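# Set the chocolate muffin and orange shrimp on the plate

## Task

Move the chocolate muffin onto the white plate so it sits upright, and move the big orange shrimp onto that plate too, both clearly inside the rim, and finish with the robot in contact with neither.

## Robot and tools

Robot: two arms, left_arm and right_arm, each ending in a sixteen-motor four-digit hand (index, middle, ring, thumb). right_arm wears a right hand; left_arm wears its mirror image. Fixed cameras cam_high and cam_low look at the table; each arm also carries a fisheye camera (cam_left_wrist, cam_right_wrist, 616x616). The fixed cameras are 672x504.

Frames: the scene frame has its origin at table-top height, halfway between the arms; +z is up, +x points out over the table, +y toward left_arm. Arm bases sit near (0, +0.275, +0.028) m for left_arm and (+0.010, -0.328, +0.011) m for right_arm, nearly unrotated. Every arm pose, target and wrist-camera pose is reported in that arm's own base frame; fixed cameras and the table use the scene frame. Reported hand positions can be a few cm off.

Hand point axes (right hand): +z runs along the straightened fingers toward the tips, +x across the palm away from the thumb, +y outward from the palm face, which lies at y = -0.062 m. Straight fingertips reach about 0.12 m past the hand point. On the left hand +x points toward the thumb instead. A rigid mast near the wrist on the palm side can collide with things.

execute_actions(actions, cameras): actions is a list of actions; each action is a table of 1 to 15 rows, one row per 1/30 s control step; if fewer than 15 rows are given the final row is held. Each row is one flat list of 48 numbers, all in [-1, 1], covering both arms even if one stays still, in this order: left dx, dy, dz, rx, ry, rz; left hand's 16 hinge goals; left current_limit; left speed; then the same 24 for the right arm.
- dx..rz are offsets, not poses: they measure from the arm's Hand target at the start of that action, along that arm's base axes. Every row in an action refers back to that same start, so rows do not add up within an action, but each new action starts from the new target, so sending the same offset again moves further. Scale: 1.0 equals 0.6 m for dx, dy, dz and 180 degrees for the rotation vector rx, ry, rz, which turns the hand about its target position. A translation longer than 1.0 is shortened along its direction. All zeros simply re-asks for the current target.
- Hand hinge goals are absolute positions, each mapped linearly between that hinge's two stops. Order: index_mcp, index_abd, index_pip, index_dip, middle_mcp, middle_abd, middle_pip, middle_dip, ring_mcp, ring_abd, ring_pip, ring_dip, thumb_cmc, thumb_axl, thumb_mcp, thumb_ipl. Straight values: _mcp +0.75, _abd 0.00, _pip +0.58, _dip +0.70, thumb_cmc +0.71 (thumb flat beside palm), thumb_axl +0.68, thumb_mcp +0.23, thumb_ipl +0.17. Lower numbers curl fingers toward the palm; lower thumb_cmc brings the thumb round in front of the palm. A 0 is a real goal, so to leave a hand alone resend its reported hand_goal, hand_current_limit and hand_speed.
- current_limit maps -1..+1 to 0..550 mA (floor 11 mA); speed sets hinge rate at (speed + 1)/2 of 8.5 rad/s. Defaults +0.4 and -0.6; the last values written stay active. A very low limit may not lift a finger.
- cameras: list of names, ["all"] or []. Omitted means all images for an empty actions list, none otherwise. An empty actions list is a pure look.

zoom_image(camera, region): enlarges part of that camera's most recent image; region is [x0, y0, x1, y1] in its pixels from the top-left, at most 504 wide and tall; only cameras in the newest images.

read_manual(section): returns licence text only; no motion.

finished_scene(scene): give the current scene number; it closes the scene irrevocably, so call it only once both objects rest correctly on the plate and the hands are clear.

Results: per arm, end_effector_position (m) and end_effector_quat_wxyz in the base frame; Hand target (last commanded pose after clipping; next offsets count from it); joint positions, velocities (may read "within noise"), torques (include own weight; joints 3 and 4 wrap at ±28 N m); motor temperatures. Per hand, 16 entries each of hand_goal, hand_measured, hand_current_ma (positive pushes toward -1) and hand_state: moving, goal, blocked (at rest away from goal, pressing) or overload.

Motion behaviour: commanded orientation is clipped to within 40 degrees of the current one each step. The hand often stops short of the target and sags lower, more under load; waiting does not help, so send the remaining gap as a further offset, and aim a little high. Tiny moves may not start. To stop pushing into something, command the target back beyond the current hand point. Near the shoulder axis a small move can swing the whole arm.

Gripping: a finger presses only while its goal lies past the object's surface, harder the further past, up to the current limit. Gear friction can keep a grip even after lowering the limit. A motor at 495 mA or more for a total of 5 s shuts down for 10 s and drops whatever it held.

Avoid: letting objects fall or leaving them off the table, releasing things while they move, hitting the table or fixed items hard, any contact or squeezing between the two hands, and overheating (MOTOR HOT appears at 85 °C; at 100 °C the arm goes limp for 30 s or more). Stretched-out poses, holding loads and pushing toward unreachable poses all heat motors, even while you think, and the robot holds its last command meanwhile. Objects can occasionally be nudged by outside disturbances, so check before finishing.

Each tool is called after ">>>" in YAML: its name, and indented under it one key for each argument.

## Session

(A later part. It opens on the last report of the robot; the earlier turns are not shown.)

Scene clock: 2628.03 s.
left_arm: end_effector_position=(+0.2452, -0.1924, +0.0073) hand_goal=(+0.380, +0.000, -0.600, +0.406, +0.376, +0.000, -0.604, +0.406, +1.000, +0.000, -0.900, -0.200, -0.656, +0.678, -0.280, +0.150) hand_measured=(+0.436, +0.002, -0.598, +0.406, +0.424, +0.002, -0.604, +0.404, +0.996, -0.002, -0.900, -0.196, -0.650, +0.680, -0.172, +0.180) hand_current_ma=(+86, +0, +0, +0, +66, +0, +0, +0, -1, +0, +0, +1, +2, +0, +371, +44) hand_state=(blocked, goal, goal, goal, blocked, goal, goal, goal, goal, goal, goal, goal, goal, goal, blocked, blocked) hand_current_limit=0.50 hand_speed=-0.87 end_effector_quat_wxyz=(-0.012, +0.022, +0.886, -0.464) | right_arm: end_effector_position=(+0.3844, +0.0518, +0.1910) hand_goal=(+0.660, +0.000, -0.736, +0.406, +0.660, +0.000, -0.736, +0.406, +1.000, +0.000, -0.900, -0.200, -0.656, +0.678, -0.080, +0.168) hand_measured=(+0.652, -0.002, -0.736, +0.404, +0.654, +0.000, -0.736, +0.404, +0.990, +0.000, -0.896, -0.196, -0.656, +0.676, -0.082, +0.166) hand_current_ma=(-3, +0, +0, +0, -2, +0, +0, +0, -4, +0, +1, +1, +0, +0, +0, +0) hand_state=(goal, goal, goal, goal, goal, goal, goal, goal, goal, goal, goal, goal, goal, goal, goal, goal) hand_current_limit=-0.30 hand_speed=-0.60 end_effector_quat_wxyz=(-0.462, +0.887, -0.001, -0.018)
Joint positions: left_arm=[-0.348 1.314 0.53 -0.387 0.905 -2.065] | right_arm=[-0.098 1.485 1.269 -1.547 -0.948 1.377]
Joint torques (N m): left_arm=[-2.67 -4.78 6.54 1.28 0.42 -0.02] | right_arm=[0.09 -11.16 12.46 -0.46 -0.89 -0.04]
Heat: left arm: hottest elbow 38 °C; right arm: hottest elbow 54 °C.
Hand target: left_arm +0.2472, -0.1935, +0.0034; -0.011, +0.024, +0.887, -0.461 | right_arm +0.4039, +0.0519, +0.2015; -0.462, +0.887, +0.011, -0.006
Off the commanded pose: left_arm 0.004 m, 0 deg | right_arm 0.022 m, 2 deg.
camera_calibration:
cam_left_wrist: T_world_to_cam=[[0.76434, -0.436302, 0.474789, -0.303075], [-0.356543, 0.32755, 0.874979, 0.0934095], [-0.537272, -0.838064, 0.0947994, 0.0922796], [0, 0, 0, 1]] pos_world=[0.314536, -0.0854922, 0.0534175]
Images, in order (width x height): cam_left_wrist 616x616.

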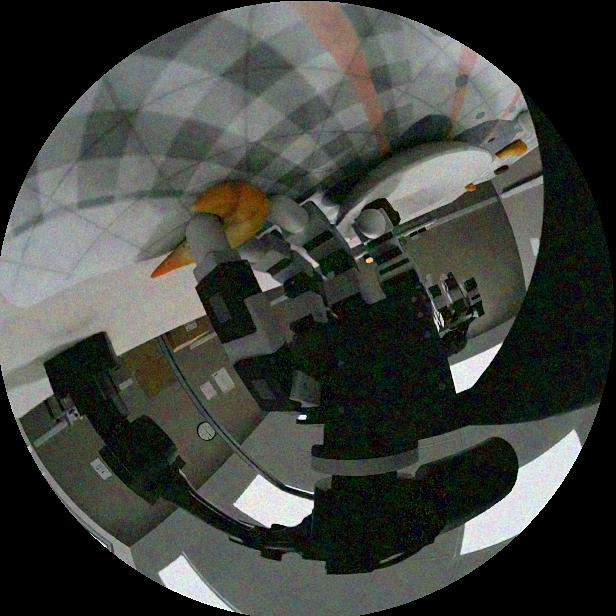

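>>> execute_actions:
  actions:
    - [[0,0,-0.003,0,0,0,0.35,0,-0.6,0.406,0.345,0,-0.6,0.406,1,0,-0.9,-0.2,-0.657,0.677,-0.31,0.14,0.6,-0.87,0,0,0,0,0,0,0.66,0,-0.737,0.406,0.66,0,-0.737,0.406,1,0,-0.9,-0.2,-0.657,0.677,-0.08,0.168,-0.3,-0.6]]
    - [[0,0,0,0,0,0,0.32,0,-0.595,0.406,0.31,0,-0.595,0.406,1,0,-0.9,-0.2,-0.657,0.677,-0.33,0.13,0.6,-0.87,0,0,0,0,0,0,0.66,0,-0.737,0.406,0.66,0,-0.737,0.406,1,0,-0.9,-0.2,-0.657,0.677,-0.08,0.168,-0.3,-0.6]]
  cameras: ["cam_left_wrist"]

>>> zoom_image:
  camera: "cam_left_wrist"
  region: [120, 130, 340, 290]

Scene clock: 2644.07 s.
left_arm: end_effector_position=(+0.2458, -0.1932, +0.0076) hand_goal=(+0.320, +0.000, -0.594, +0.406, +0.310, +0.000, -0.594, +0.406, +1.000, +0.000, -0.900, -0.200, -0.656, +0.678, -0.330, +0.130) hand_measured=(+0.420, +0.002, -0.584, +0.406, +0.392, +0.002, -0.582, +0.406, +0.996, -0.002, -0.900, -0.196, -0.642, +0.682, -0.172, +0.180) hand_current_ma=(+227, +0, +4, +0, +168, +0, +5, +0, -1, +0, +0, +1, +7, +1, +440, +106) hand_state=(blocked, goal, goal, goal, blocked, goal, goal, goal, goal, goal, goal, goal, goal, goal, blocked, blocked) hand_current_limit=0.60 hand_speed=-0.87 end_effector_quat_wxyz=(-0.011, +0.022, +0.885, -0.465) | right_arm: end_effector_position=(+0.3844, +0.0518, +0.1910) hand_goal=(+0.660, +0.000, -0.736, +0.406, +0.660, +0.000, -0.736, +0.406, +1.000, +0.000, -0.900, -0.200, -0.656, +0.678, -0.080, +0.168) hand_measured=(+0.652, -0.002, -0.736, +0.404, +0.654, +0.000, -0.736, +0.404, +0.990, +0.000, -0.896, -0.196, -0.656, +0.676, -0.082, +0.166) hand_current_ma=(-3, +0, +0, +0, -2, +0, +0, +0, -4, +0, +1, +1, +0, +0, +0, +0) hand_state=(goal, goal, goal, goal, goal, goal, goal, goal, goal, goal, goal, goal, goal, goal, goal, goal) hand_current_limit=-0.30 hand_speed=-0.60 end_effector_quat_wxyz=(-0.462, +0.887, -0.001, -0.018)
Joint positions: left_arm=[-0.348 1.314 0.53 -0.382 0.906 -2.068] | right_arm=[-0.098 1.485 1.269 -1.547 -0.948 1.377]
Joint torques (N m): left_arm=[-2.55 -4.31 6.38 1.39 0.38 0.01] | right_arm=[0.21 -11.11 12.44 -0.44 -0.89 -0.05]
Heat: left arm: hottest elbow 38 °C; right arm: hottest elbow 54 °C.
Hand target: left_arm +0.2472, -0.1935, +0.0016; -0.011, +0.024, +0.887, -0.461 | right_arm +0.4039, +0.0519, +0.2015; -0.462, +0.887, +0.011, -0.006
Off the commanded pose: left_arm 0.006 m, 1 deg | right_arm 0.022 m, 2 deg.
camera_calibration:
cam_left_wrist: T_world_to_cam=[[0.763937, -0.434587, 0.477006, -0.303586], [-0.358282, 0.329143, 0.87367, 0.0943281], [-0.536688, -0.838331, 0.0957399, 0.0917148], [0, 0, 0, 1]] pos_world=[0.314939, -0.0860946, 0.05362]
Images, in order (width x height): cam_left_wrist 616x616.

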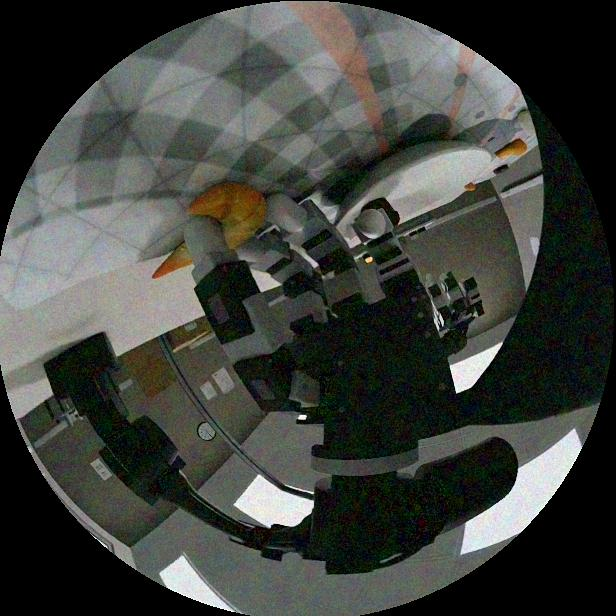

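Scaled by 2.291 from the camera's 616x616 image, which has a finer 880x880 frame.

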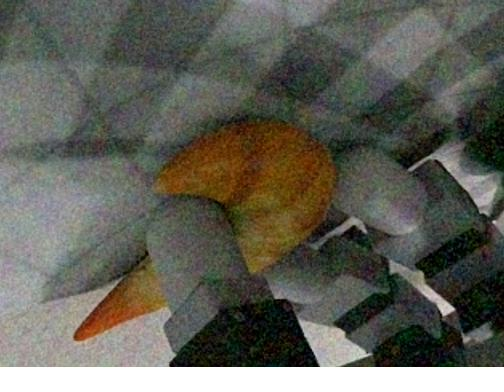

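>>> execute_actions:
  actions:
    - [[0,0,0.01,0,0,0,0.3,0,-0.595,0.406,0.31,0,-0.595,0.406,1,0,-0.9,-0.2,-0.657,0.677,-0.33,0.13,0.6,-0.87,0,0,0,0,0,0,0.66,0,-0.737,0.406,0.66,0,-0.737,0.406,1,0,-0.9,-0.2,-0.657,0.677,-0.08,0.168,-0.3,-0.6]]
    - [[0.003,0,0.01,0,0,0,0.3,0,-0.595,0.406,0.31,0,-0.595,0.406,1,0,-0.9,-0.2,-0.657,0.677,-0.33,0.13,0.6,-0.87,0,0,0,0,0,0,0.66,0,-0.737,0.406,0.66,0,-0.737,0.406,1,0,-0.9,-0.2,-0.657,0.677,-0.08,0.168,-0.3,-0.6]]
  cameras: ["cam_left_wrist"]

>>> zoom_image:
  camera: "cam_left_wrist"
  region: [120, 130, 340, 290]

Scene clock: 2657.13 s.
left_arm: end_effector_position=(+0.2430, -0.1919, +0.0076) hand_goal=(+0.300, +0.000, -0.594, +0.406, +0.310, +0.000, -0.594, +0.406, +1.000, +0.000, -0.900, -0.200, -0.656, +0.678, -0.330, +0.130) hand_measured=(+0.412, +0.002, -0.576, +0.408, +0.392, -0.002, -0.582, +0.406, +0.996, -0.002, -0.900, -0.196, -0.642, +0.682, -0.172, +0.180) hand_current_ma=(+281, +0, +12, +0, +162, +0, +6, +0, -1, +0, +0, +1, +7, +1, +440, +106) hand_state=(blocked, goal, goal, goal, blocked, goal, goal, goal, goal, goal, goal, goal, goal, goal, blocked, blocked) hand_current_limit=0.60 hand_speed=-0.87 end_effector_quat_wxyz=(-0.016, +0.019, +0.886, -0.462) | right_arm: end_effector_position=(+0.3844, +0.0518, +0.1910) hand_goal=(+0.660, +0.000, -0.736, +0.406, +0.660, +0.000, -0.736, +0.406, +1.000, +0.000, -0.900, -0.200, -0.656, +0.678, -0.080, +0.168) hand_measured=(+0.652, -0.002, -0.736, +0.404, +0.654, +0.000, -0.736, +0.404, +0.990, +0.000, -0.896, -0.196, -0.656, +0.676, -0.082, +0.166) hand_current_ma=(-3, +0, +0, +0, -2, +0, +0, +0, -4, +0, +1, +1, +0, +0, +0, +0) hand_state=(goal, goal, goal, goal, goal, goal, goal, goal, goal, goal, goal, goal, goal, goal, goal, goal) hand_current_limit=-0.30 hand_speed=-0.60 end_effector_quat_wxyz=(-0.462, +0.887, -0.001, -0.018)
Joint positions: left_arm=[-0.349 1.312 0.53 -0.397 0.903 -2.069] | right_arm=[-0.098 1.485 1.269 -1.547 -0.948 1.377]
Joint torques (N m): left_arm=[-2.43 -6.3 7.82 0.12 0.52 0.03] | right_arm=[0.21 -11.11 12.45 -0.46 -0.89 -0.05]
Heat: left arm: hottest elbow 38 °C; right arm: hottest elbow 54 °C.
Hand target: left_arm +0.2490, -0.1935, +0.0136; -0.011, +0.024, +0.887, -0.461 | right_arm +0.4039, +0.0519, +0.2015; -0.462, +0.887, +0.011, -0.006
Off the commanded pose: left_arm 0.009 m, 1 deg | right_arm 0.022 m, 2 deg.
camera_calibration:
cam_left_wrist: T_world_to_cam=[[0.769366, -0.436875, 0.466065, -0.302526], [-0.349022, 0.323585, 0.879475, 0.0895143], [-0.535033, -0.839305, 0.0964763, 0.0907186], [0, 0, 0, 1]] pos_world=[0.312533, -0.0849912, 0.053519]
Images, in order (width x height): cam_left_wrist 616x616.

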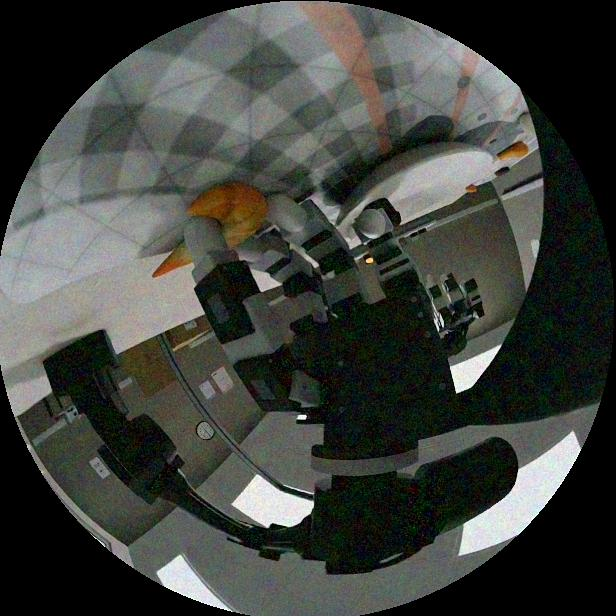

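Scaled by 2.291 from the camera's 616x616 image, which has a finer 880x880 frame.

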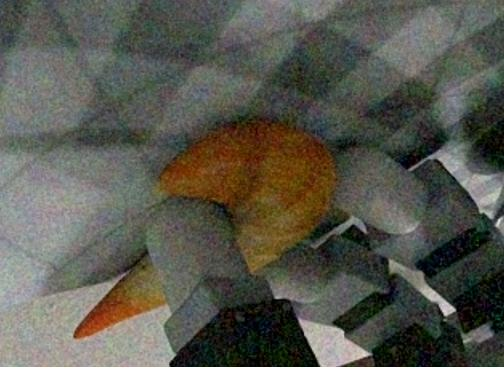

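>>> execute_actions:
  actions:
    - [[0.004,-0.001,0.015,0,0,0,0.3,0,-0.595,0.406,0.3,0,-0.595,0.406,1,0,-0.9,-0.2,-0.657,0.677,-0.33,0.13,0.6,-0.87,0,0,0,0,0,0,0.66,0,-0.737,0.406,0.66,0,-0.737,0.406,1,0,-0.9,-0.2,-0.657,0.677,-0.08,0.168,-0.3,-0.6]]
  cameras: ["cam_left_wrist"]

>>> zoom_image:
  camera: "cam_left_wrist"
  region: [120, 130, 340, 290]

Scene clock: 2666.77 s.
left_arm: end_effector_position=(+0.2351, -0.1885, +0.0087) hand_goal=(+0.300, +0.000, -0.594, +0.406, +0.300, +0.000, -0.594, +0.406, +1.000, +0.000, -0.900, -0.200, -0.656, +0.678, -0.330, +0.130) hand_measured=(+0.404, +0.004, -0.568, +0.414, +0.384, -0.008, -0.574, +0.410, +0.996, -0.002, -0.900, -0.196, -0.638, +0.682, -0.172, +0.180) hand_current_ma=(+249, +1, +21, +3, +172, -2, +12, +1, -1, +0, +0, +1, +11, +2, +440, +106) hand_state=(blocked, goal, blocked, goal, blocked, goal, goal, goal, goal, goal, goal, goal, goal, goal, blocked, blocked) hand_current_limit=0.60 hand_speed=-0.87 end_effector_quat_wxyz=(-0.029, +0.012, +0.889, -0.456) | right_arm: end_effector_position=(+0.3844, +0.0518, +0.1910) hand_goal=(+0.660, +0.000, -0.736, +0.406, +0.660, +0.000, -0.736, +0.406, +1.000, +0.000, -0.900, -0.200, -0.656, +0.678, -0.080, +0.168) hand_measured=(+0.652, -0.002, -0.736, +0.404, +0.654, +0.000, -0.736, +0.404, +0.990, +0.000, -0.896, -0.196, -0.656, +0.676, -0.082, +0.166) hand_current_ma=(-3, +0, +0, +0, -2, +0, +0, +0, -4, +0, +1, +1, +0, +0, +0, +0) hand_state=(goal, goal, goal, goal, goal, goal, goal, goal, goal, goal, goal, goal, goal, goal, goal, goal) hand_current_limit=-0.30 hand_speed=-0.60 end_effector_quat_wxyz=(-0.462, +0.887, -0.001, -0.018)
Joint positions: left_arm=[-0.349 1.302 0.53 -0.438 0.9 -2.069] | right_arm=[-0.098 1.485 1.269 -1.547 -0.948 1.377]
Joint torques (N m): left_arm=[-2.49 -6.89 9.09 0.36 0.69 0.03] | right_arm=[0.21 -11.22 12.42 -0.42 -0.9 -0.05]
Heat: left arm: hottest elbow 38 °C; right arm: hottest elbow 54 °C.
Hand target: left_arm +0.2514, -0.1942, +0.0226; -0.011, +0.024, +0.887, -0.461 | right_arm +0.4039, +0.0519, +0.2015; -0.462, +0.887, +0.011, -0.006
Off the commanded pose: left_arm 0.022 m, 3 deg | right_arm 0.022 m, 2 deg.
camera_calibration:
cam_left_wrist: T_world_to_cam=[[0.782982, -0.442173, 0.437518, -0.299423], [-0.323623, 0.311109, 0.893576, 0.0762645], [-0.531231, -0.841246, 0.100496, 0.0878937], [0, 0, 0, 1]] pos_world=[0.305815, -0.082183, 0.0540216]
Images, in order (width x height): cam_left_wrist 616x616.

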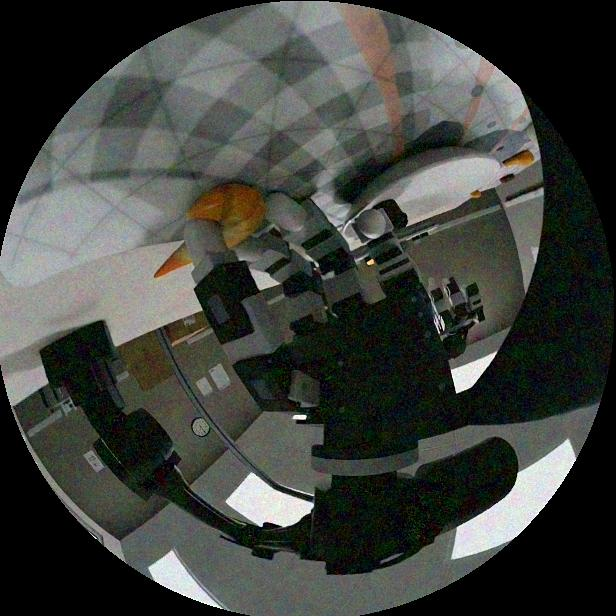

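Scaled by 2.291 from the camera's 616x616 image, which has a finer 880x880 frame.

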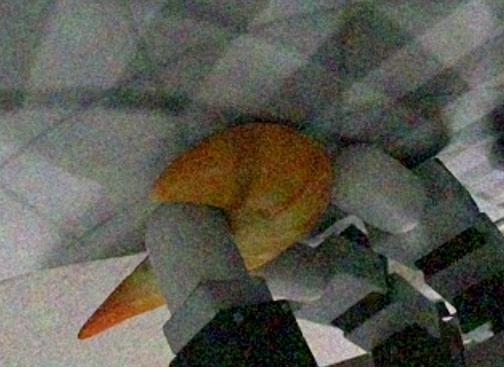

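>>> execute_actions:
  actions:
    - [[0.01,-0.001,0.02,0,0,0,0.29,0,-0.6,0.406,0.29,0,-0.6,0.406,1,0,-0.9,-0.2,-0.657,0.677,-0.33,0.13,0.6,-0.87,0,0,0,0,0,0,0.66,0,-0.737,0.406,0.66,0,-0.737,0.406,1,0,-0.9,-0.2,-0.657,0.677,-0.08,0.168,-0.3,-0.6]]
  cameras: ["cam_left_wrist"]

>>> zoom_image:
  camera: "cam_left_wrist"
  region: [120, 130, 340, 290]

Scene clock: 2678.83 s.
left_arm: end_effector_position=(+0.2353, -0.1884, +0.0173) hand_goal=(+0.290, +0.000, -0.600, +0.406, +0.290, +0.000, -0.600, +0.406, +1.000, +0.000, -0.900, -0.200, -0.656, +0.678, -0.330, +0.130) hand_measured=(+0.396, +0.004, -0.568, +0.414, +0.378, -0.008, -0.574, +0.410, +0.996, -0.002, -0.900, -0.196, -0.636, +0.684, -0.172, +0.180) hand_current_ma=(+254, +1, +30, +3, +185, -2, +20, +1, -1, +0, +0, +1, +13, +2, +440, +106) hand_state=(blocked, goal, blocked, goal, blocked, goal, blocked, goal, goal, goal, goal, goal, goal, goal, blocked, blocked) hand_current_limit=0.60 hand_speed=-0.87 end_effector_quat_wxyz=(-0.036, +0.008, +0.890, -0.454) | right_arm: end_effector_position=(+0.3844, +0.0518, +0.1910) hand_goal=(+0.660, +0.000, -0.736, +0.406, +0.660, +0.000, -0.736, +0.406, +1.000, +0.000, -0.900, -0.200, -0.656, +0.678, -0.080, +0.168) hand_measured=(+0.652, -0.002, -0.736, +0.404, +0.654, +0.000, -0.736, +0.404, +0.990, +0.000, -0.896, -0.196, -0.656, +0.676, -0.082, +0.166) hand_current_ma=(-3, +0, +0, +0, -2, +0, +0, +0, -4, +0, +1, +1, +0, +0, +0, +0) hand_state=(goal, goal, goal, goal, goal, goal, goal, goal, goal, goal, goal, goal, goal, goal, goal, goal) hand_current_limit=-0.30 hand_speed=-0.60 end_effector_quat_wxyz=(-0.462, +0.887, -0.001, -0.018)
Joint positions: left_arm=[-0.349 1.289 0.551 -0.49 0.9 -2.067] | right_arm=[-0.098 1.485 1.269 -1.547 -0.948 1.377]
Joint torques (N m): left_arm=[-2.02 -6.89 9.99 0.31 0.76 0.08] | right_arm=[0.21 -11.05 12.45 -0.46 -0.89 -0.05]
Heat: left arm: hottest elbow 39 °C; right arm: hottest elbow 54 °C.
Hand target: left_arm +0.2575, -0.1948, +0.0347; -0.011, +0.024, +0.887, -0.461 | right_arm +0.4039, +0.0519, +0.2015; -0.462, +0.887, +0.011, -0.006
Off the commanded pose: left_arm 0.029 m, 4 deg | right_arm 0.022 m, 2 deg.
camera_calibration:
cam_left_wrist: T_world_to_cam=[[0.789236, -0.445224, 0.422945, -0.30518], [-0.309901, 0.305835, 0.900237, 0.0642865], [-0.530158, -0.84157, 0.103401, 0.0868094], [0, 0, 0, 1]] pos_world=[0.306804, -0.0824783, 0.0622252]
Images, in order (width x height): cam_left_wrist 616x616.

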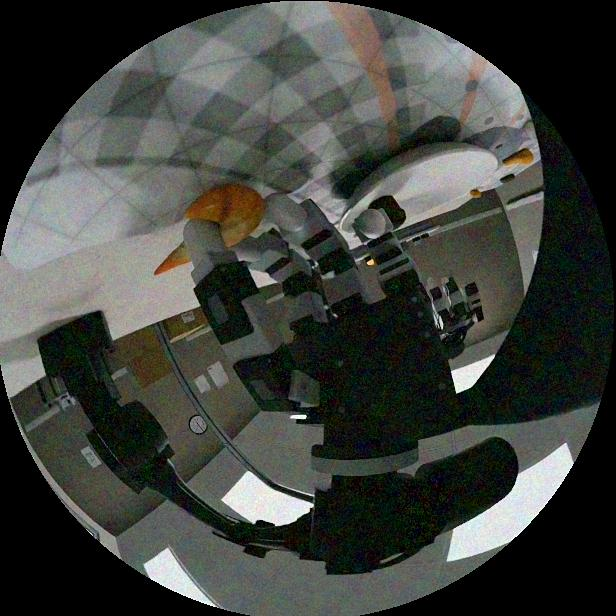

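Scaled by 2.291 from the camera's 616x616 image, which has a finer 880x880 frame.

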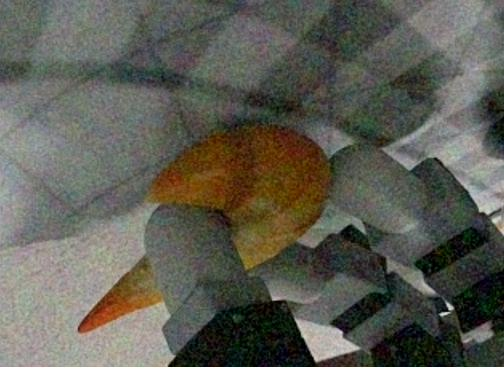

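>>> execute_actions:
  actions:
    - [[0.006,-0.001,0.03,0,0,0,0.29,0,-0.6,0.406,0.29,0,-0.6,0.406,1,0,-0.9,-0.2,-0.657,0.677,-0.33,0.13,0.6,-0.87,0,0,0,0,0,0,0.66,0,-0.737,0.406,0.66,0,-0.737,0.406,1,0,-0.9,-0.2,-0.657,0.677,-0.08,0.168,-0.3,-0.6]]
  cameras: ["cam_left_wrist"]

Scene clock: 2686.90 s.
left_arm: end_effector_position=(+0.2398, -0.1900, +0.0354) hand_goal=(+0.290, +0.000, -0.600, +0.406, +0.290, +0.000, -0.600, +0.406, +1.000, +0.000, -0.900, -0.200, -0.656, +0.678, -0.330, +0.130) hand_measured=(+0.396, +0.004, -0.568, +0.414, +0.378, -0.008, -0.574, +0.410, +0.996, -0.002, -0.900, -0.196, -0.636, +0.684, -0.172, +0.180) hand_current_ma=(+254, +1, +30, +3, +185, -2, +20, +1, -1, +0, +0, +1, +13, +2, +440, +106) hand_state=(blocked, goal, blocked, goal, blocked, goal, blocked, goal, goal, goal, goal, goal, goal, goal, blocked, blocked) hand_current_limit=0.60 hand_speed=-0.87 end_effector_quat_wxyz=(-0.035, +0.010, +0.890, -0.454) | right_arm: end_effector_position=(+0.3844, +0.0518, +0.1910) hand_goal=(+0.660, +0.000, -0.736, +0.406, +0.660, +0.000, -0.736, +0.406, +1.000, +0.000, -0.900, -0.200, -0.656, +0.678, -0.080, +0.168) hand_measured=(+0.652, -0.002, -0.736, +0.404, +0.654, +0.000, -0.736, +0.404, +0.990, +0.000, -0.896, -0.196, -0.656, +0.676, -0.082, +0.166) hand_current_ma=(-3, +0, +0, +0, -2, +0, +0, +0, -4, +0, +1, +1, +0, +0, +0, +0) hand_state=(goal, goal, goal, goal, goal, goal, goal, goal, goal, goal, goal, goal, goal, goal, goal, goal) hand_current_limit=-0.30 hand_speed=-0.60 end_effector_quat_wxyz=(-0.462, +0.887, -0.001, -0.018)
Joint positions: left_arm=[-0.349 1.257 0.586 -0.556 0.9 -2.064] | right_arm=[-0.098 1.485 1.269 -1.547 -0.948 1.377]
Joint torques (N m): left_arm=[-1.9 -6.59 10.36 0.4 0.8 0.09] | right_arm=[0.21 -11.05 12.41 -0.47 -0.89 -0.05]
Heat: left arm: hottest elbow 39 °C; right arm: hottest elbow 54 °C.
Hand target: left_arm +0.2610, -0.1954, +0.0527; -0.011, +0.024, +0.887, -0.461 | right_arm +0.4039, +0.0519, +0.2015; -0.462, +0.887, +0.011, -0.006
Off the commanded pose: left_arm 0.028 m, 3 deg | right_arm 0.022 m, 2 deg.
camera_calibration:
cam_left_wrist: T_world_to_cam=[[0.786938, -0.446365, 0.426013, -0.316888], [-0.312545, 0.306942, 0.898945, 0.0507489], [-0.532018, -0.840562, 0.102035, 0.0867842], [0, 0, 0, 1]] pos_world=[0.311403, -0.084077, 0.0805228]
Images, in order (width x height): cam_left_wrist 616x616.

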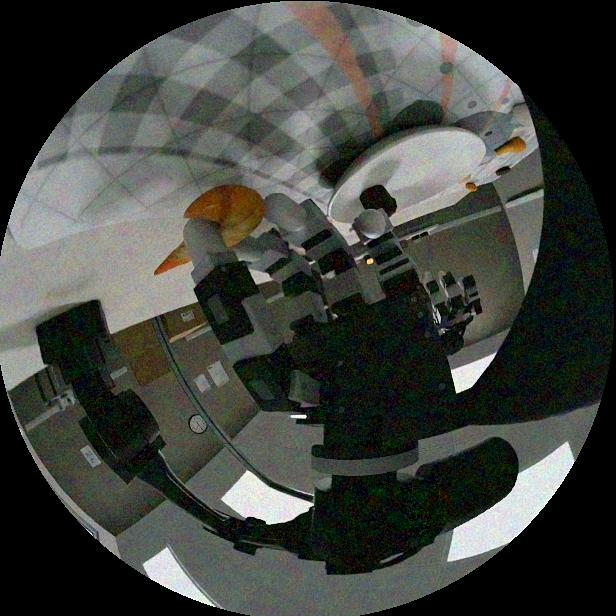

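>>> execute_actions:
  actions:
    - [[0.002,-0.001,0.04,0,0,0,0.29,0,-0.6,0.406,0.29,0,-0.6,0.406,1,0,-0.9,-0.2,-0.657,0.677,-0.33,0.13,0.6,-0.87,0,0,0,0,0,0,0.66,0,-0.737,0.406,0.66,0,-0.737,0.406,1,0,-0.9,-0.2,-0.657,0.677,-0.08,0.168,-0.3,-0.6]]
    - [[0.002,-0.001,0.04,0,0,0,0.29,0,-0.6,0.406,0.29,0,-0.6,0.406,1,0,-0.9,-0.2,-0.657,0.677,-0.33,0.13,0.6,-0.87,0,0,0,0,0,0,0.66,0,-0.737,0.406,0.66,0,-0.737,0.406,1,0,-0.9,-0.2,-0.657,0.677,-0.08,0.168,-0.3,-0.6]]
    - [[0.002,-0.001,0.03,0,0,0,0.29,0,-0.6,0.406,0.29,0,-0.6,0.406,1,0,-0.9,-0.2,-0.657,0.677,-0.33,0.13,0.6,-0.87,0,0,0,0,0,0,0.66,0,-0.737,0.406,0.66,0,-0.737,0.406,1,0,-0.9,-0.2,-0.657,0.677,-0.08,0.168,-0.3,-0.6]]
  cameras: ["cam_left_wrist", "cam_high"]

Scene clock: 2731.40 s.
left_arm: end_effector_position=(+0.2449, -0.1918, +0.0970) hand_goal=(+0.290, +0.000, -0.600, +0.406, +0.290, +0.000, -0.600, +0.406, +1.000, +0.000, -0.900, -0.200, -0.656, +0.678, -0.330, +0.130) hand_measured=(+0.396, +0.004, -0.568, +0.414, +0.378, -0.008, -0.574, +0.410, +0.996, -0.002, -0.900, -0.196, -0.636, +0.684, -0.172, +0.180) hand_current_ma=(+254, +1, +30, +3, +184, -2, +20, +1, -1, +0, +0, +1, +13, +2, +440, +106) hand_state=(blocked, goal, blocked, goal, blocked, goal, blocked, goal, goal, goal, goal, goal, goal, goal, blocked, blocked) hand_current_limit=0.60 hand_speed=-0.87 end_effector_quat_wxyz=(-0.036, +0.009, +0.891, -0.453) | right_arm: end_effector_position=(+0.3844, +0.0518, +0.1910) hand_goal=(+0.660, +0.000, -0.736, +0.406, +0.660, +0.000, -0.736, +0.406, +1.000, +0.000, -0.900, -0.200, -0.656, +0.678, -0.080, +0.168) hand_measured=(+0.652, -0.002, -0.736, +0.404, +0.654, +0.000, -0.736, +0.404, +0.990, +0.000, -0.896, -0.196, -0.656, +0.676, -0.082, +0.166) hand_current_ma=(-3, +0, +0, +0, -2, +0, +0, +0, -4, +0, +1, +1, +0, +0, +0, +0) hand_state=(goal, goal, goal, goal, goal, goal, goal, goal, goal, goal, goal, goal, goal, goal, goal, goal) hand_current_limit=-0.30 hand_speed=-0.60 end_effector_quat_wxyz=(-0.462, +0.887, -0.001, -0.018)
Joint positions: left_arm=[-0.349 1.159 0.702 -0.774 0.9 -2.064] | right_arm=[-0.098 1.485 1.269 -1.547 -0.948 1.377]
Joint torques (N m): left_arm=[-2.02 -6.12 11.71 0.31 0.78 0.07] | right_arm=[0.21 -11.16 12.42 -0.47 -0.89 -0.05]
Heat: left arm: hottest elbow 41 °C; right arm: hottest elbow 54 °C.
Hand target: left_arm +0.2645, -0.1971, +0.1186; -0.011, +0.024, +0.887, -0.461 | right_arm +0.4039, +0.0519, +0.2015; -0.462, +0.887, +0.011, -0.006
Off the commanded pose: left_arm 0.030 m, 4 deg | right_arm 0.022 m, 2 deg.
camera_calibration:
cam_left_wrist: T_world_to_cam=[[0.788539, -0.447177, 0.422184, -0.348137], [-0.308878, 0.305648, 0.900652, -0.00381417], [-0.531791, -0.840602, 0.102893, 0.0815337], [0, 0, 0, 1]] pos_world=[0.3167, -0.0859757, 0.142024]
Images, in order (width x height): cam_high 672x504, cam_left_wrist 616x616.

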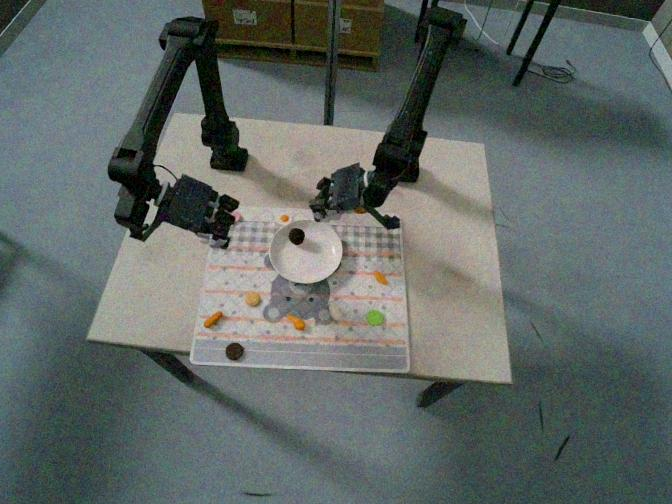

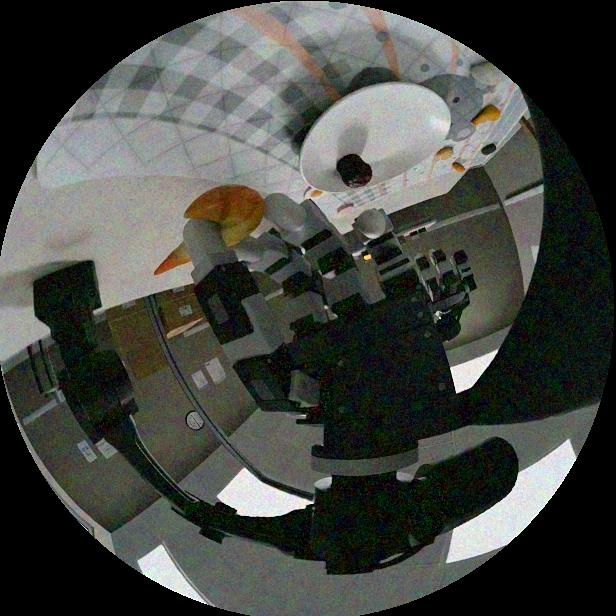

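>>> zoom_image:
  camera: "cam_high"
  region: [250, 200, 370, 300]

Scaled by 4.200 from the camera's 672x504 image, which has a finer 960x720 frame.

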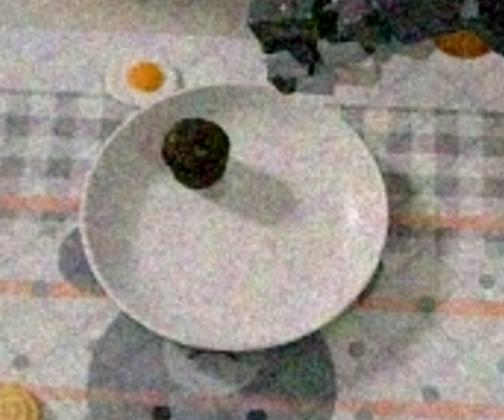

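>>> execute_actions:
  actions:
    - [[0.04,-0.035,0,0,0,-0.0122,0.29,0,-0.6,0.406,0.29,0,-0.6,0.406,1,0,-0.9,-0.2,-0.657,0.677,-0.33,0.13,0.6,-0.87,0,0,0,0,0,0,0.66,0,-0.737,0.406,0.66,0,-0.737,0.406,1,0,-0.9,-0.2,-0.657,0.677,-0.08,0.168,-0.3,-0.6]]
    - [[0.0557,-0.0503,0,0,0,-0.0122,0.29,0,-0.6,0.406,0.29,0,-0.6,0.406,1,0,-0.9,-0.2,-0.657,0.677,-0.33,0.13,0.6,-0.87,0,0,0,0,0,0,0.66,0,-0.737,0.406,0.66,0,-0.737,0.406,1,0,-0.9,-0.2,-0.657,0.677,-0.08,0.168,-0.3,-0.6]]
    - [[0.0557,-0.0503,0,0,0,-0.0122,0.29,0,-0.6,0.406,0.29,0,-0.6,0.406,1,0,-0.9,-0.2,-0.657,0.677,-0.33,0.13,0.6,-0.87,0,0,0,0,0,0,0.66,0,-0.737,0.406,0.66,0,-0.737,0.406,1,0,-0.9,-0.2,-0.657,0.677,-0.08,0.168,-0.3,-0.6]]
  cameras: ["cam_left_wrist"]

Scene clock: 2785.30 s.
left_arm: end_effector_position=(+0.3371, -0.2663, +0.1019) hand_goal=(+0.290, +0.000, -0.600, +0.406, +0.290, +0.000, -0.600, +0.406, +1.000, +0.000, -0.900, -0.200, -0.656, +0.678, -0.330, +0.130) hand_measured=(+0.396, +0.006, -0.568, +0.414, +0.376, -0.008, -0.574, +0.410, +0.996, -0.002, -0.900, -0.196, -0.636, +0.684, -0.172, +0.180) hand_current_ma=(+254, +1, +30, +3, +175, -2, +20, +1, -1, +0, +0, +1, +15, +2, +440, +106) hand_state=(blocked, goal, blocked, goal, blocked, goal, blocked, goal, goal, goal, goal, goal, blocked, goal, blocked, blocked) hand_current_limit=0.60 hand_speed=-0.87 end_effector_quat_wxyz=(-0.056, +0.056, +0.889, -0.452) | right_arm: end_effector_position=(+0.3844, +0.0518, +0.1910) hand_goal=(+0.660, +0.000, -0.736, +0.406, +0.660, +0.000, -0.736, +0.406, +1.000, +0.000, -0.900, -0.200, -0.656, +0.678, -0.080, +0.168) hand_measured=(+0.652, -0.002, -0.736, +0.404, +0.654, +0.000, -0.736, +0.404, +0.990, +0.000, -0.896, -0.196, -0.656, +0.676, -0.082, +0.166) hand_current_ma=(-3, +0, +0, +0, -2, +0, +0, +0, -4, +0, +1, +1, +0, +0, +0, +0) hand_state=(goal, goal, goal, goal, goal, goal, goal, goal, goal, goal, goal, goal, goal, goal, goal, goal) hand_current_limit=-0.30 hand_speed=-0.60 end_effector_quat_wxyz=(-0.462, +0.887, -0.001, -0.018)
Joint positions: left_arm=[-0.442 1.484 1.016 -0.764 0.901 -2.052] | right_arm=[-0.098 1.485 1.269 -1.547 -0.948 1.377]
Joint torques (N m): left_arm=[-2.73 -10.11 11.84 0.46 0.91 0.13] | right_arm=[0.09 -11.11 12.44 -0.43 -0.89 -0.05]
Heat: left arm: hottest elbow 41 °C; right arm: hottest elbow 54 °C.
Hand target: left_arm +0.3555, -0.2785, +0.1186; -0.037, +0.075, +0.884, -0.460 | right_arm +0.4039, +0.0519, +0.2015; -0.462, +0.887, +0.011, -0.006
Off the commanded pose: left_arm 0.028 m, 3 deg | right_arm 0.022 m, 2 deg.
camera_calibration:
cam_left_wrist: T_world_to_cam=[[0.73619, -0.5232, 0.429286, -0.459507], [-0.283572, 0.337475, 0.897607, 0.0432498], [-0.614501, -0.782542, 0.100081, 0.111103], [0, 0, 0, 1]] pos_world=[0.418822, -0.168067, 0.147319]
Images, in order (width x height): cam_left_wrist 616x616.

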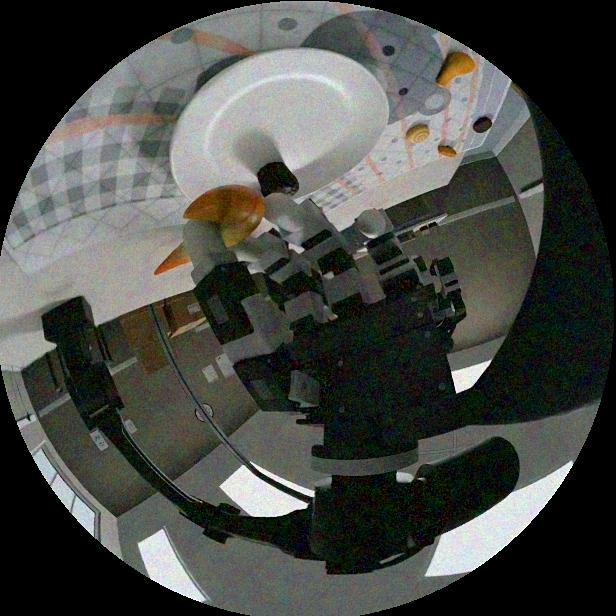

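>>> execute_actions:
  actions:
    - [[0.045,-0.035,0,0,0,-0.008,0.29,0,-0.6,0.406,0.29,0,-0.6,0.406,1,0,-0.9,-0.2,-0.657,0.677,-0.33,0.13,0.6,-0.87,0,0,0,0,0,0,0.66,0,-0.737,0.406,0.66,0,-0.737,0.406,1,0,-0.9,-0.2,-0.657,0.677,-0.08,0.168,-0.3,-0.6]]
    - [[0.042,-0.042,0,0,0,-0.008,0.29,0,-0.6,0.406,0.29,0,-0.6,0.406,1,0,-0.9,-0.2,-0.657,0.677,-0.33,0.13,0.6,-0.87,0,0,0,0,0,0,0.66,0,-0.737,0.406,0.66,0,-0.737,0.406,1,0,-0.9,-0.2,-0.657,0.677,-0.08,0.168,-0.3,-0.6]]
    - [[0.032,-0.047,0,0,0,-0.008,0.29,0,-0.6,0.406,0.29,0,-0.6,0.406,1,0,-0.9,-0.2,-0.657,0.677,-0.33,0.13,0.6,-0.87,0,0,0,0,0,0,0.66,0,-0.737,0.406,0.66,0,-0.737,0.406,1,0,-0.9,-0.2,-0.657,0.677,-0.08,0.168,-0.3,-0.6]]
  cameras: ["cam_left_wrist", "cam_high", "cam_low"]

Scene clock: 2807.10 s.
left_arm: end_effector_position=(+0.4112, -0.3411, +0.1030) hand_goal=(+0.290, +0.000, -0.600, +0.406, +0.290, +0.000, -0.600, +0.406, +1.000, +0.000, -0.900, -0.200, -0.656, +0.678, -0.330, +0.130) hand_measured=(+0.396, +0.006, -0.568, +0.414, +0.376, -0.008, -0.574, +0.410, +0.996, -0.002, -0.900, -0.196, -0.634, +0.684, -0.172, +0.180) hand_current_ma=(+254, +1, +30, +3, +175, -2, +20, +1, -1, +0, +0, +1, +15, +2, +440, +106) hand_state=(blocked, goal, blocked, goal, blocked, goal, blocked, goal, goal, goal, goal, goal, blocked, goal, blocked, blocked) hand_current_limit=0.60 hand_speed=-0.87 end_effector_quat_wxyz=(-0.070, +0.094, +0.885, -0.451) | right_arm: end_effector_position=(+0.3844, +0.0518, +0.1910) hand_goal=(+0.660, +0.000, -0.736, +0.406, +0.660, +0.000, -0.736, +0.406, +1.000, +0.000, -0.900, -0.200, -0.656, +0.678, -0.080, +0.168) hand_measured=(+0.652, -0.002, -0.736, +0.404, +0.654, +0.000, -0.736, +0.404, +0.990, +0.000, -0.896, -0.196, -0.656, +0.676, -0.082, +0.166) hand_current_ma=(-3, +0, +0, +0, -2, +0, +0, +0, -4, +0, +1, +1, +0, +0, +0, +0) hand_state=(goal, goal, goal, goal, goal, goal, goal, goal, goal, goal, goal, goal, goal, goal, goal, goal) hand_current_limit=-0.30 hand_speed=-0.60 end_effector_quat_wxyz=(-0.462, +0.887, -0.001, -0.018)
Joint positions: left_arm=[-0.511 1.741 1.337 -0.833 0.906 -2.034] | right_arm=[-0.098 1.485 1.269 -1.547 -0.948 1.377]
Joint torques (N m): left_arm=[-2.61 -14.51 12.23 0.28 0.84 0.05] | right_arm=[0.09 -10.99 12.42 -0.49 -0.89 -0.05]
Heat: left arm: hottest elbow 41 °C; right arm: hottest elbow 54 °C.
Hand target: left_arm +0.4270, -0.3528, +0.1186; -0.054, +0.108, +0.881, -0.458 | right_arm +0.4039, +0.0519, +0.2015; -0.462, +0.887, +0.011, -0.006
Off the commanded pose: left_arm 0.025 m, 3 deg | right_arm 0.022 m, 2 deg.
camera_calibration:
cam_left_wrist: T_world_to_cam=[[0.687674, -0.578483, 0.438706, -0.553538], [-0.263284, 0.364428, 0.893238, 0.0898915], [-0.676599, -0.72976, 0.098302, 0.141692], [0, 0, 0, 1]] pos_world=[0.500189, -0.24957, 0.148617]
Images, in order (width x height): cam_high 672x504, cam_low 672x504, cam_left_wrist 616x616.

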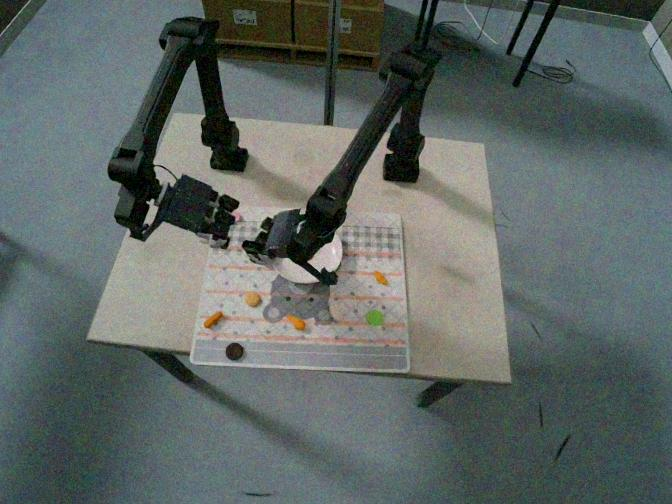

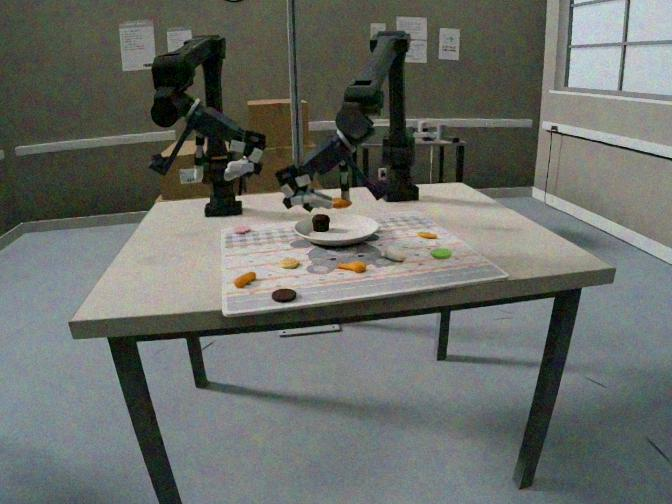

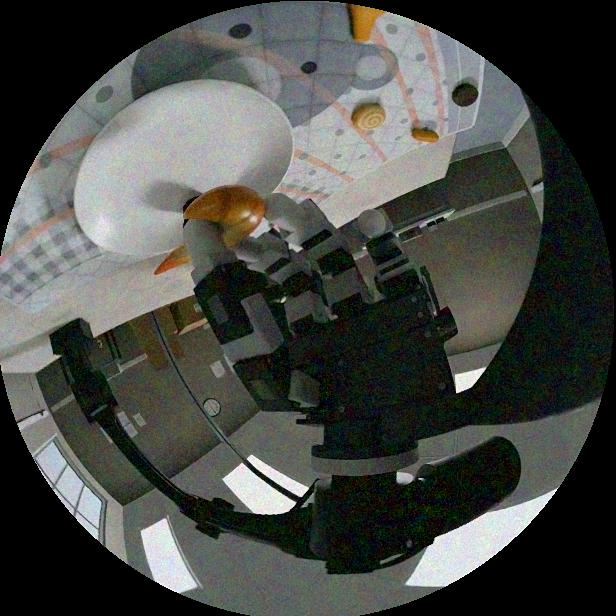

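>>> zoom_image:
  camera: "cam_left_wrist"
  region: [60, 60, 340, 290]

>>> zoom_image:
  camera: "cam_low"
  region: [260, 150, 420, 260]

>>> zoom_image:
  camera: "cam_high"
  region: [230, 180, 370, 300]

Scaled by 1.800 from the camera's 616x616 image, which has a finer 880x880 frame.

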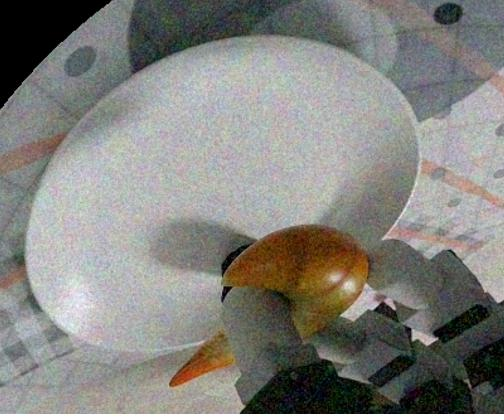

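Scaled by 3.150 from the camera's 672x504 image, which has a finer 960x720 frame.

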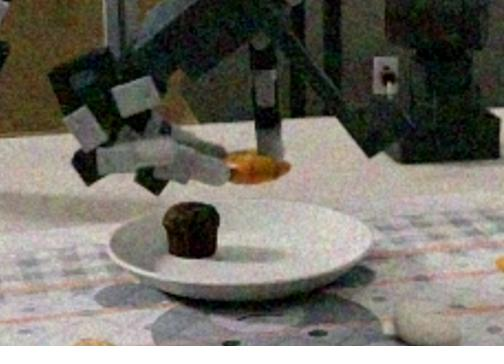

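Scaled by 3.600 from the camera's 672x504 image, which has a finer 960x720 frame.

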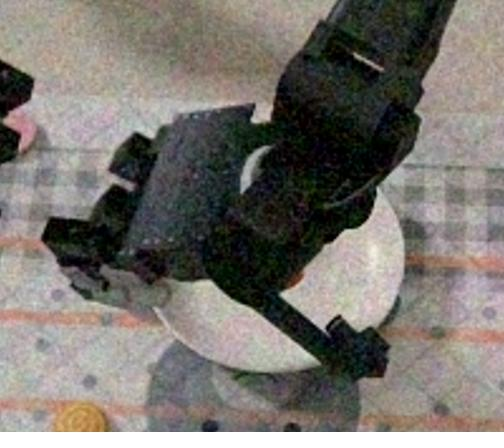

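>>> execute_actions:
  actions:
    - [[-0.005,0.002,-0.035,0,0,0,0.29,0,-0.6,0.406,0.29,0,-0.6,0.406,1,0,-0.9,-0.2,-0.657,0.677,-0.33,0.13,0.6,-0.87,0,0,0,0,0,0,0.66,0,-0.737,0.406,0.66,0,-0.737,0.406,1,0,-0.9,-0.2,-0.657,0.677,-0.08,0.168,-0.3,-0.6]]
    - [[-0.008,0.004,-0.035,0,0,0,0.29,0,-0.6,0.406,0.29,0,-0.6,0.406,1,0,-0.9,-0.2,-0.657,0.677,-0.33,0.13,0.6,-0.87,0,0,0,0,0,0,0.66,0,-0.737,0.406,0.66,0,-0.737,0.406,1,0,-0.9,-0.2,-0.657,0.677,-0.08,0.168,-0.3,-0.6]]
  cameras: ["cam_left_wrist", "cam_low"]

>>> zoom_image:
  camera: "cam_low"
  region: [260, 150, 420, 260]

Scene clock: 2861.33 s.
left_arm: end_effector_position=(+0.4155, -0.3435, +0.0762) hand_goal=(+0.290, +0.000, -0.600, +0.406, +0.290, +0.000, -0.600, +0.406, +1.000, +0.000, -0.900, -0.200, -0.656, +0.678, -0.330, +0.130) hand_measured=(+0.396, +0.006, -0.568, +0.414, +0.376, -0.008, -0.574, +0.410, +0.996, -0.002, -0.900, -0.196, -0.634, +0.684, -0.172, +0.180) hand_current_ma=(+254, +1, +30, +3, +175, -2, +20, +1, -1, +0, +0, +1, +15, +2, +440, +106) hand_state=(blocked, goal, blocked, goal, blocked, goal, blocked, goal, goal, goal, goal, goal, blocked, goal, blocked, blocked) hand_current_limit=0.60 hand_speed=-0.87 end_effector_quat_wxyz=(-0.061, +0.098, +0.883, -0.455) | right_arm: end_effector_position=(+0.3844, +0.0518, +0.1910) hand_goal=(+0.660, +0.000, -0.736, +0.406, +0.660, +0.000, -0.736, +0.406, +1.000, +0.000, -0.900, -0.200, -0.656, +0.678, -0.080, +0.168) hand_measured=(+0.652, -0.002, -0.736, +0.404, +0.654, +0.000, -0.736, +0.404, +0.990, +0.000, -0.896, -0.196, -0.656, +0.676, -0.082, +0.166) hand_current_ma=(-3, +0, +0, +0, -2, +0, +0, +0, -4, +0, +1, +1, +0, +0, +0, +0) hand_state=(goal, goal, goal, goal, goal, goal, goal, goal, goal, goal, goal, goal, goal, goal, goal, goal) hand_current_limit=-0.30 hand_speed=-0.60 end_effector_quat_wxyz=(-0.462, +0.887, -0.001, -0.018)
Joint positions: left_arm=[-0.511 1.771 1.3 -0.745 0.906 -2.034] | right_arm=[-0.098 1.485 1.269 -1.547 -0.948 1.377]
Joint torques (N m): left_arm=[-2.84 -15.21 8.39 1.18 0.82 0.03] | right_arm=[0.26 -11.11 12.45 -0.46 -0.89 -0.05]
Heat: left arm: hottest elbow 44 °C; right arm: hottest elbow 54 °C.
Hand target: left_arm +0.4192, -0.3492, +0.0767; -0.054, +0.108, +0.881, -0.458 | right_arm +0.4039, +0.0519, +0.2015; -0.462, +0.887, +0.011, -0.006
Off the commanded pose: left_arm 0.007 m, 1 deg | right_arm 0.022 m, 2 deg.
camera_calibration:
cam_left_wrist: T_world_to_cam=[[0.679597, -0.574012, 0.456792, -0.542513], [-0.279256, 0.373373, 0.884652, 0.126237], [-0.678355, -0.728768, 0.0934467, 0.146913], [0, 0, 0, 1]] pos_world=[0.503601, -0.251477, 0.122411]
Images, in order (width x height): cam_low 672x504, cam_left_wrist 616x616.

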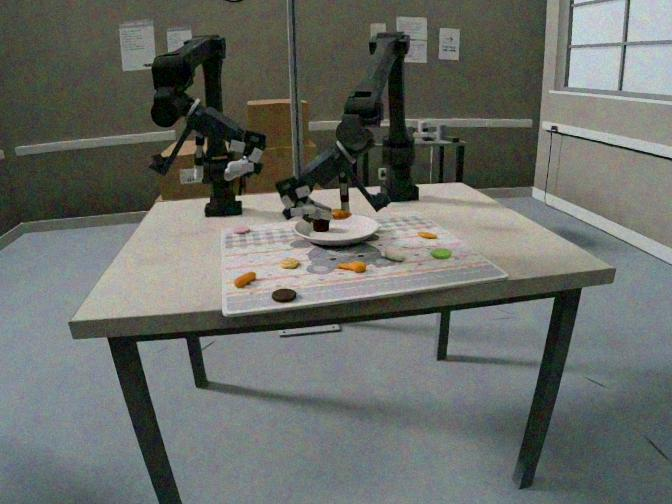

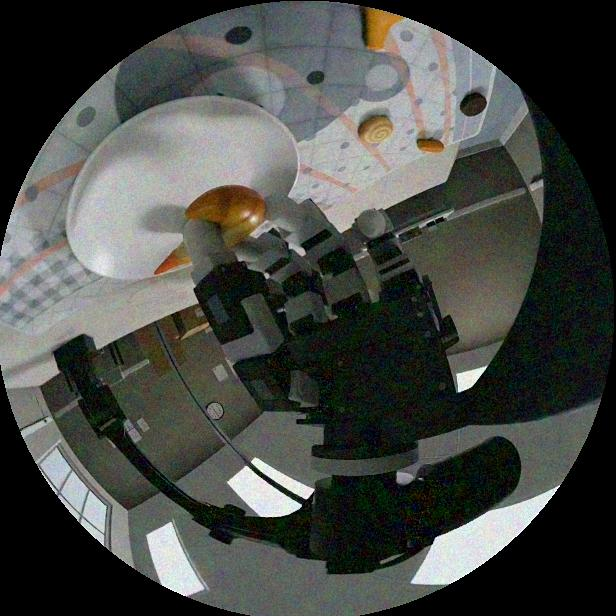

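Scaled by 3.150 from the camera's 672x504 image, which has a finer 960x720 frame.

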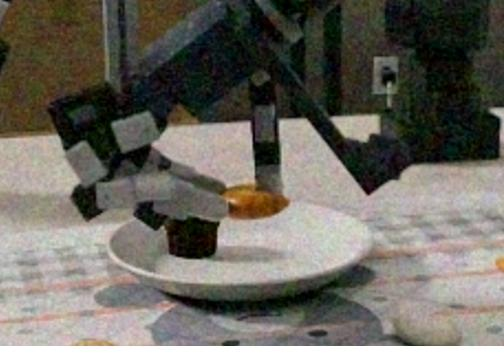

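>>> execute_actions:
  actions:
    - [[-0.001,0.001,-0.035,0,0,0,0.29,0,-0.6,0.406,0.29,0,-0.6,0.406,1,0,-0.9,-0.2,-0.657,0.677,-0.33,0.13,0.6,-0.87,0,0,0,0,0,0,0.66,0,-0.737,0.406,0.66,0,-0.737,0.406,1,0,-0.9,-0.2,-0.657,0.677,-0.08,0.168,-0.3,-0.6]]
    - [[-0.001,0.001,-0.035,0,0,0,0.29,0,-0.6,0.406,0.29,0,-0.6,0.406,1,0,-0.9,-0.2,-0.657,0.677,-0.33,0.13,0.6,-0.87,0,0,0,0,0,0,0.66,0,-0.737,0.406,0.66,0,-0.737,0.406,1,0,-0.9,-0.2,-0.657,0.677,-0.08,0.168,-0.3,-0.6]]
  cameras: ["cam_left_wrist", "cam_low"]

>>> zoom_image:
  camera: "cam_low"
  region: [260, 150, 420, 260]

>>> zoom_image:
  camera: "cam_left_wrist"
  region: [60, 100, 340, 300]

Scene clock: 2876.47 s.
left_arm: end_effector_position=(+0.4130, -0.3422, +0.0356) hand_goal=(+0.290, +0.000, -0.600, +0.406, +0.290, +0.000, -0.600, +0.406, +1.000, +0.000, -0.900, -0.200, -0.656, +0.678, -0.330, +0.130) hand_measured=(+0.396, +0.006, -0.568, +0.414, +0.368, -0.008, -0.576, +0.412, +0.996, -0.002, -0.900, -0.196, -0.632, +0.684, -0.172, +0.180) hand_current_ma=(+252, +1, +30, +3, +152, -2, +20, +1, -1, +0, +0, +1, +20, +3, +440, +107) hand_state=(blocked, goal, blocked, goal, blocked, goal, blocked, goal, goal, goal, goal, goal, blocked, goal, blocked, blocked) hand_current_limit=0.60 hand_speed=-0.87 end_effector_quat_wxyz=(-0.063, +0.098, +0.883, -0.455) | right_arm: end_effector_position=(+0.3844, +0.0518, +0.1910) hand_goal=(+0.660, +0.000, -0.736, +0.406, +0.660, +0.000, -0.736, +0.406, +1.000, +0.000, -0.900, -0.200, -0.656, +0.678, -0.080, +0.168) hand_measured=(+0.652, -0.002, -0.736, +0.404, +0.654, +0.000, -0.736, +0.404, +0.990, +0.000, -0.896, -0.196, -0.656, +0.676, -0.082, +0.166) hand_current_ma=(-3, +0, +0, +0, -2, +0, +0, +0, -4, +0, +1, +1, +0, +0, +0, +0) hand_state=(goal, goal, goal, goal, goal, goal, goal, goal, goal, goal, goal, goal, goal, goal, goal, goal) hand_current_limit=-0.30 hand_speed=-0.60 end_effector_quat_wxyz=(-0.462, +0.887, -0.001, -0.018)
Joint positions: left_arm=[-0.511 1.819 1.248 -0.647 0.907 -2.034] | right_arm=[-0.098 1.485 1.269 -1.547 -0.948 1.377]
Joint torques (N m): left_arm=[-2.73 -15.03 8.01 1.31 0.8 0.05] | right_arm=[0.21 -10.99 12.44 -0.44 -0.89 -0.05]
Heat: left arm: hottest elbow 42 °C; right arm: hottest elbow 54 °C.
Hand target: left_arm +0.4180, -0.3480, +0.0347; -0.054, +0.108, +0.881, -0.458 | right_arm +0.4039, +0.0519, +0.2015; -0.462, +0.887, +0.011, -0.006
Off the commanded pose: left_arm 0.008 m, 2 deg | right_arm 0.022 m, 2 deg.
camera_calibration:
cam_left_wrist: T_world_to_cam=[[0.680693, -0.574475, 0.454572, -0.522152], [-0.276759, 0.372868, 0.885649, 0.15969], [-0.678278, -0.728662, 0.0948175, 0.149906], [0, 0, 0, 1]] pos_world=[0.501299, -0.250276, 0.081713]
Images, in order (width x height): cam_low 672x504, cam_left_wrist 616x616.

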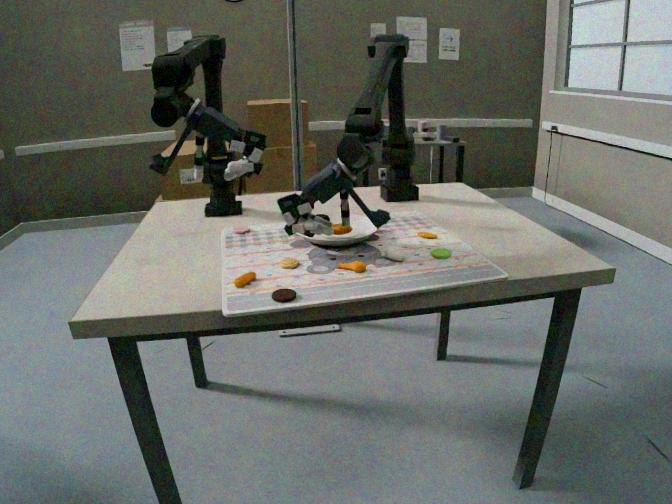

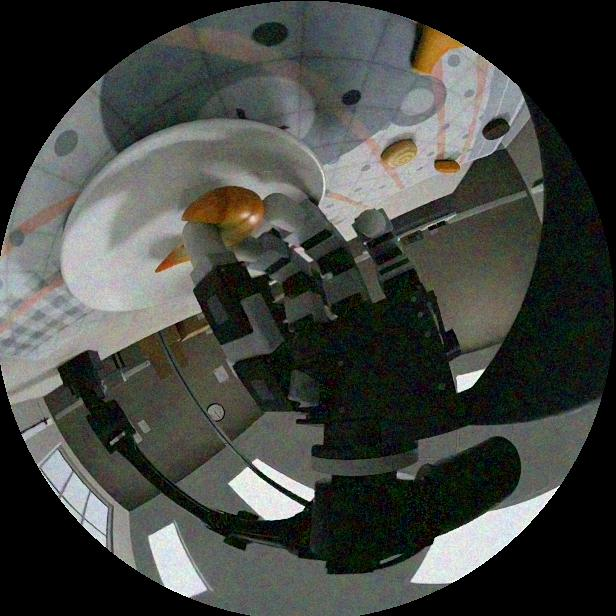

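Scaled by 3.150 from the camera's 672x504 image, which has a finer 960x720 frame.

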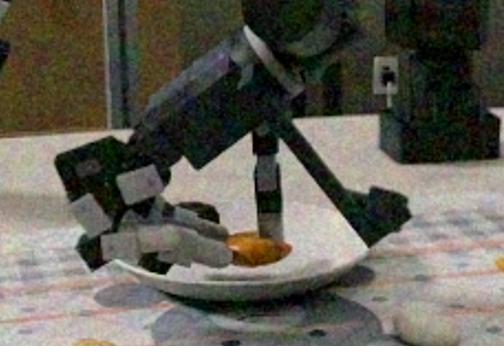

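Scaled by 1.800 from the camera's 616x616 image, which has a finer 880x880 frame.

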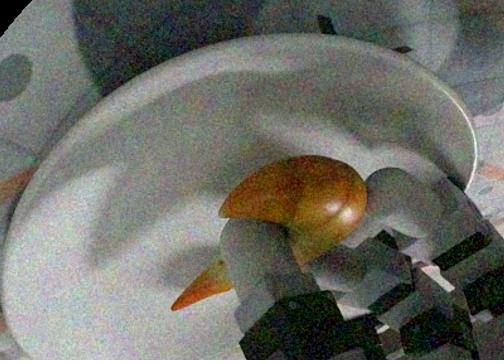

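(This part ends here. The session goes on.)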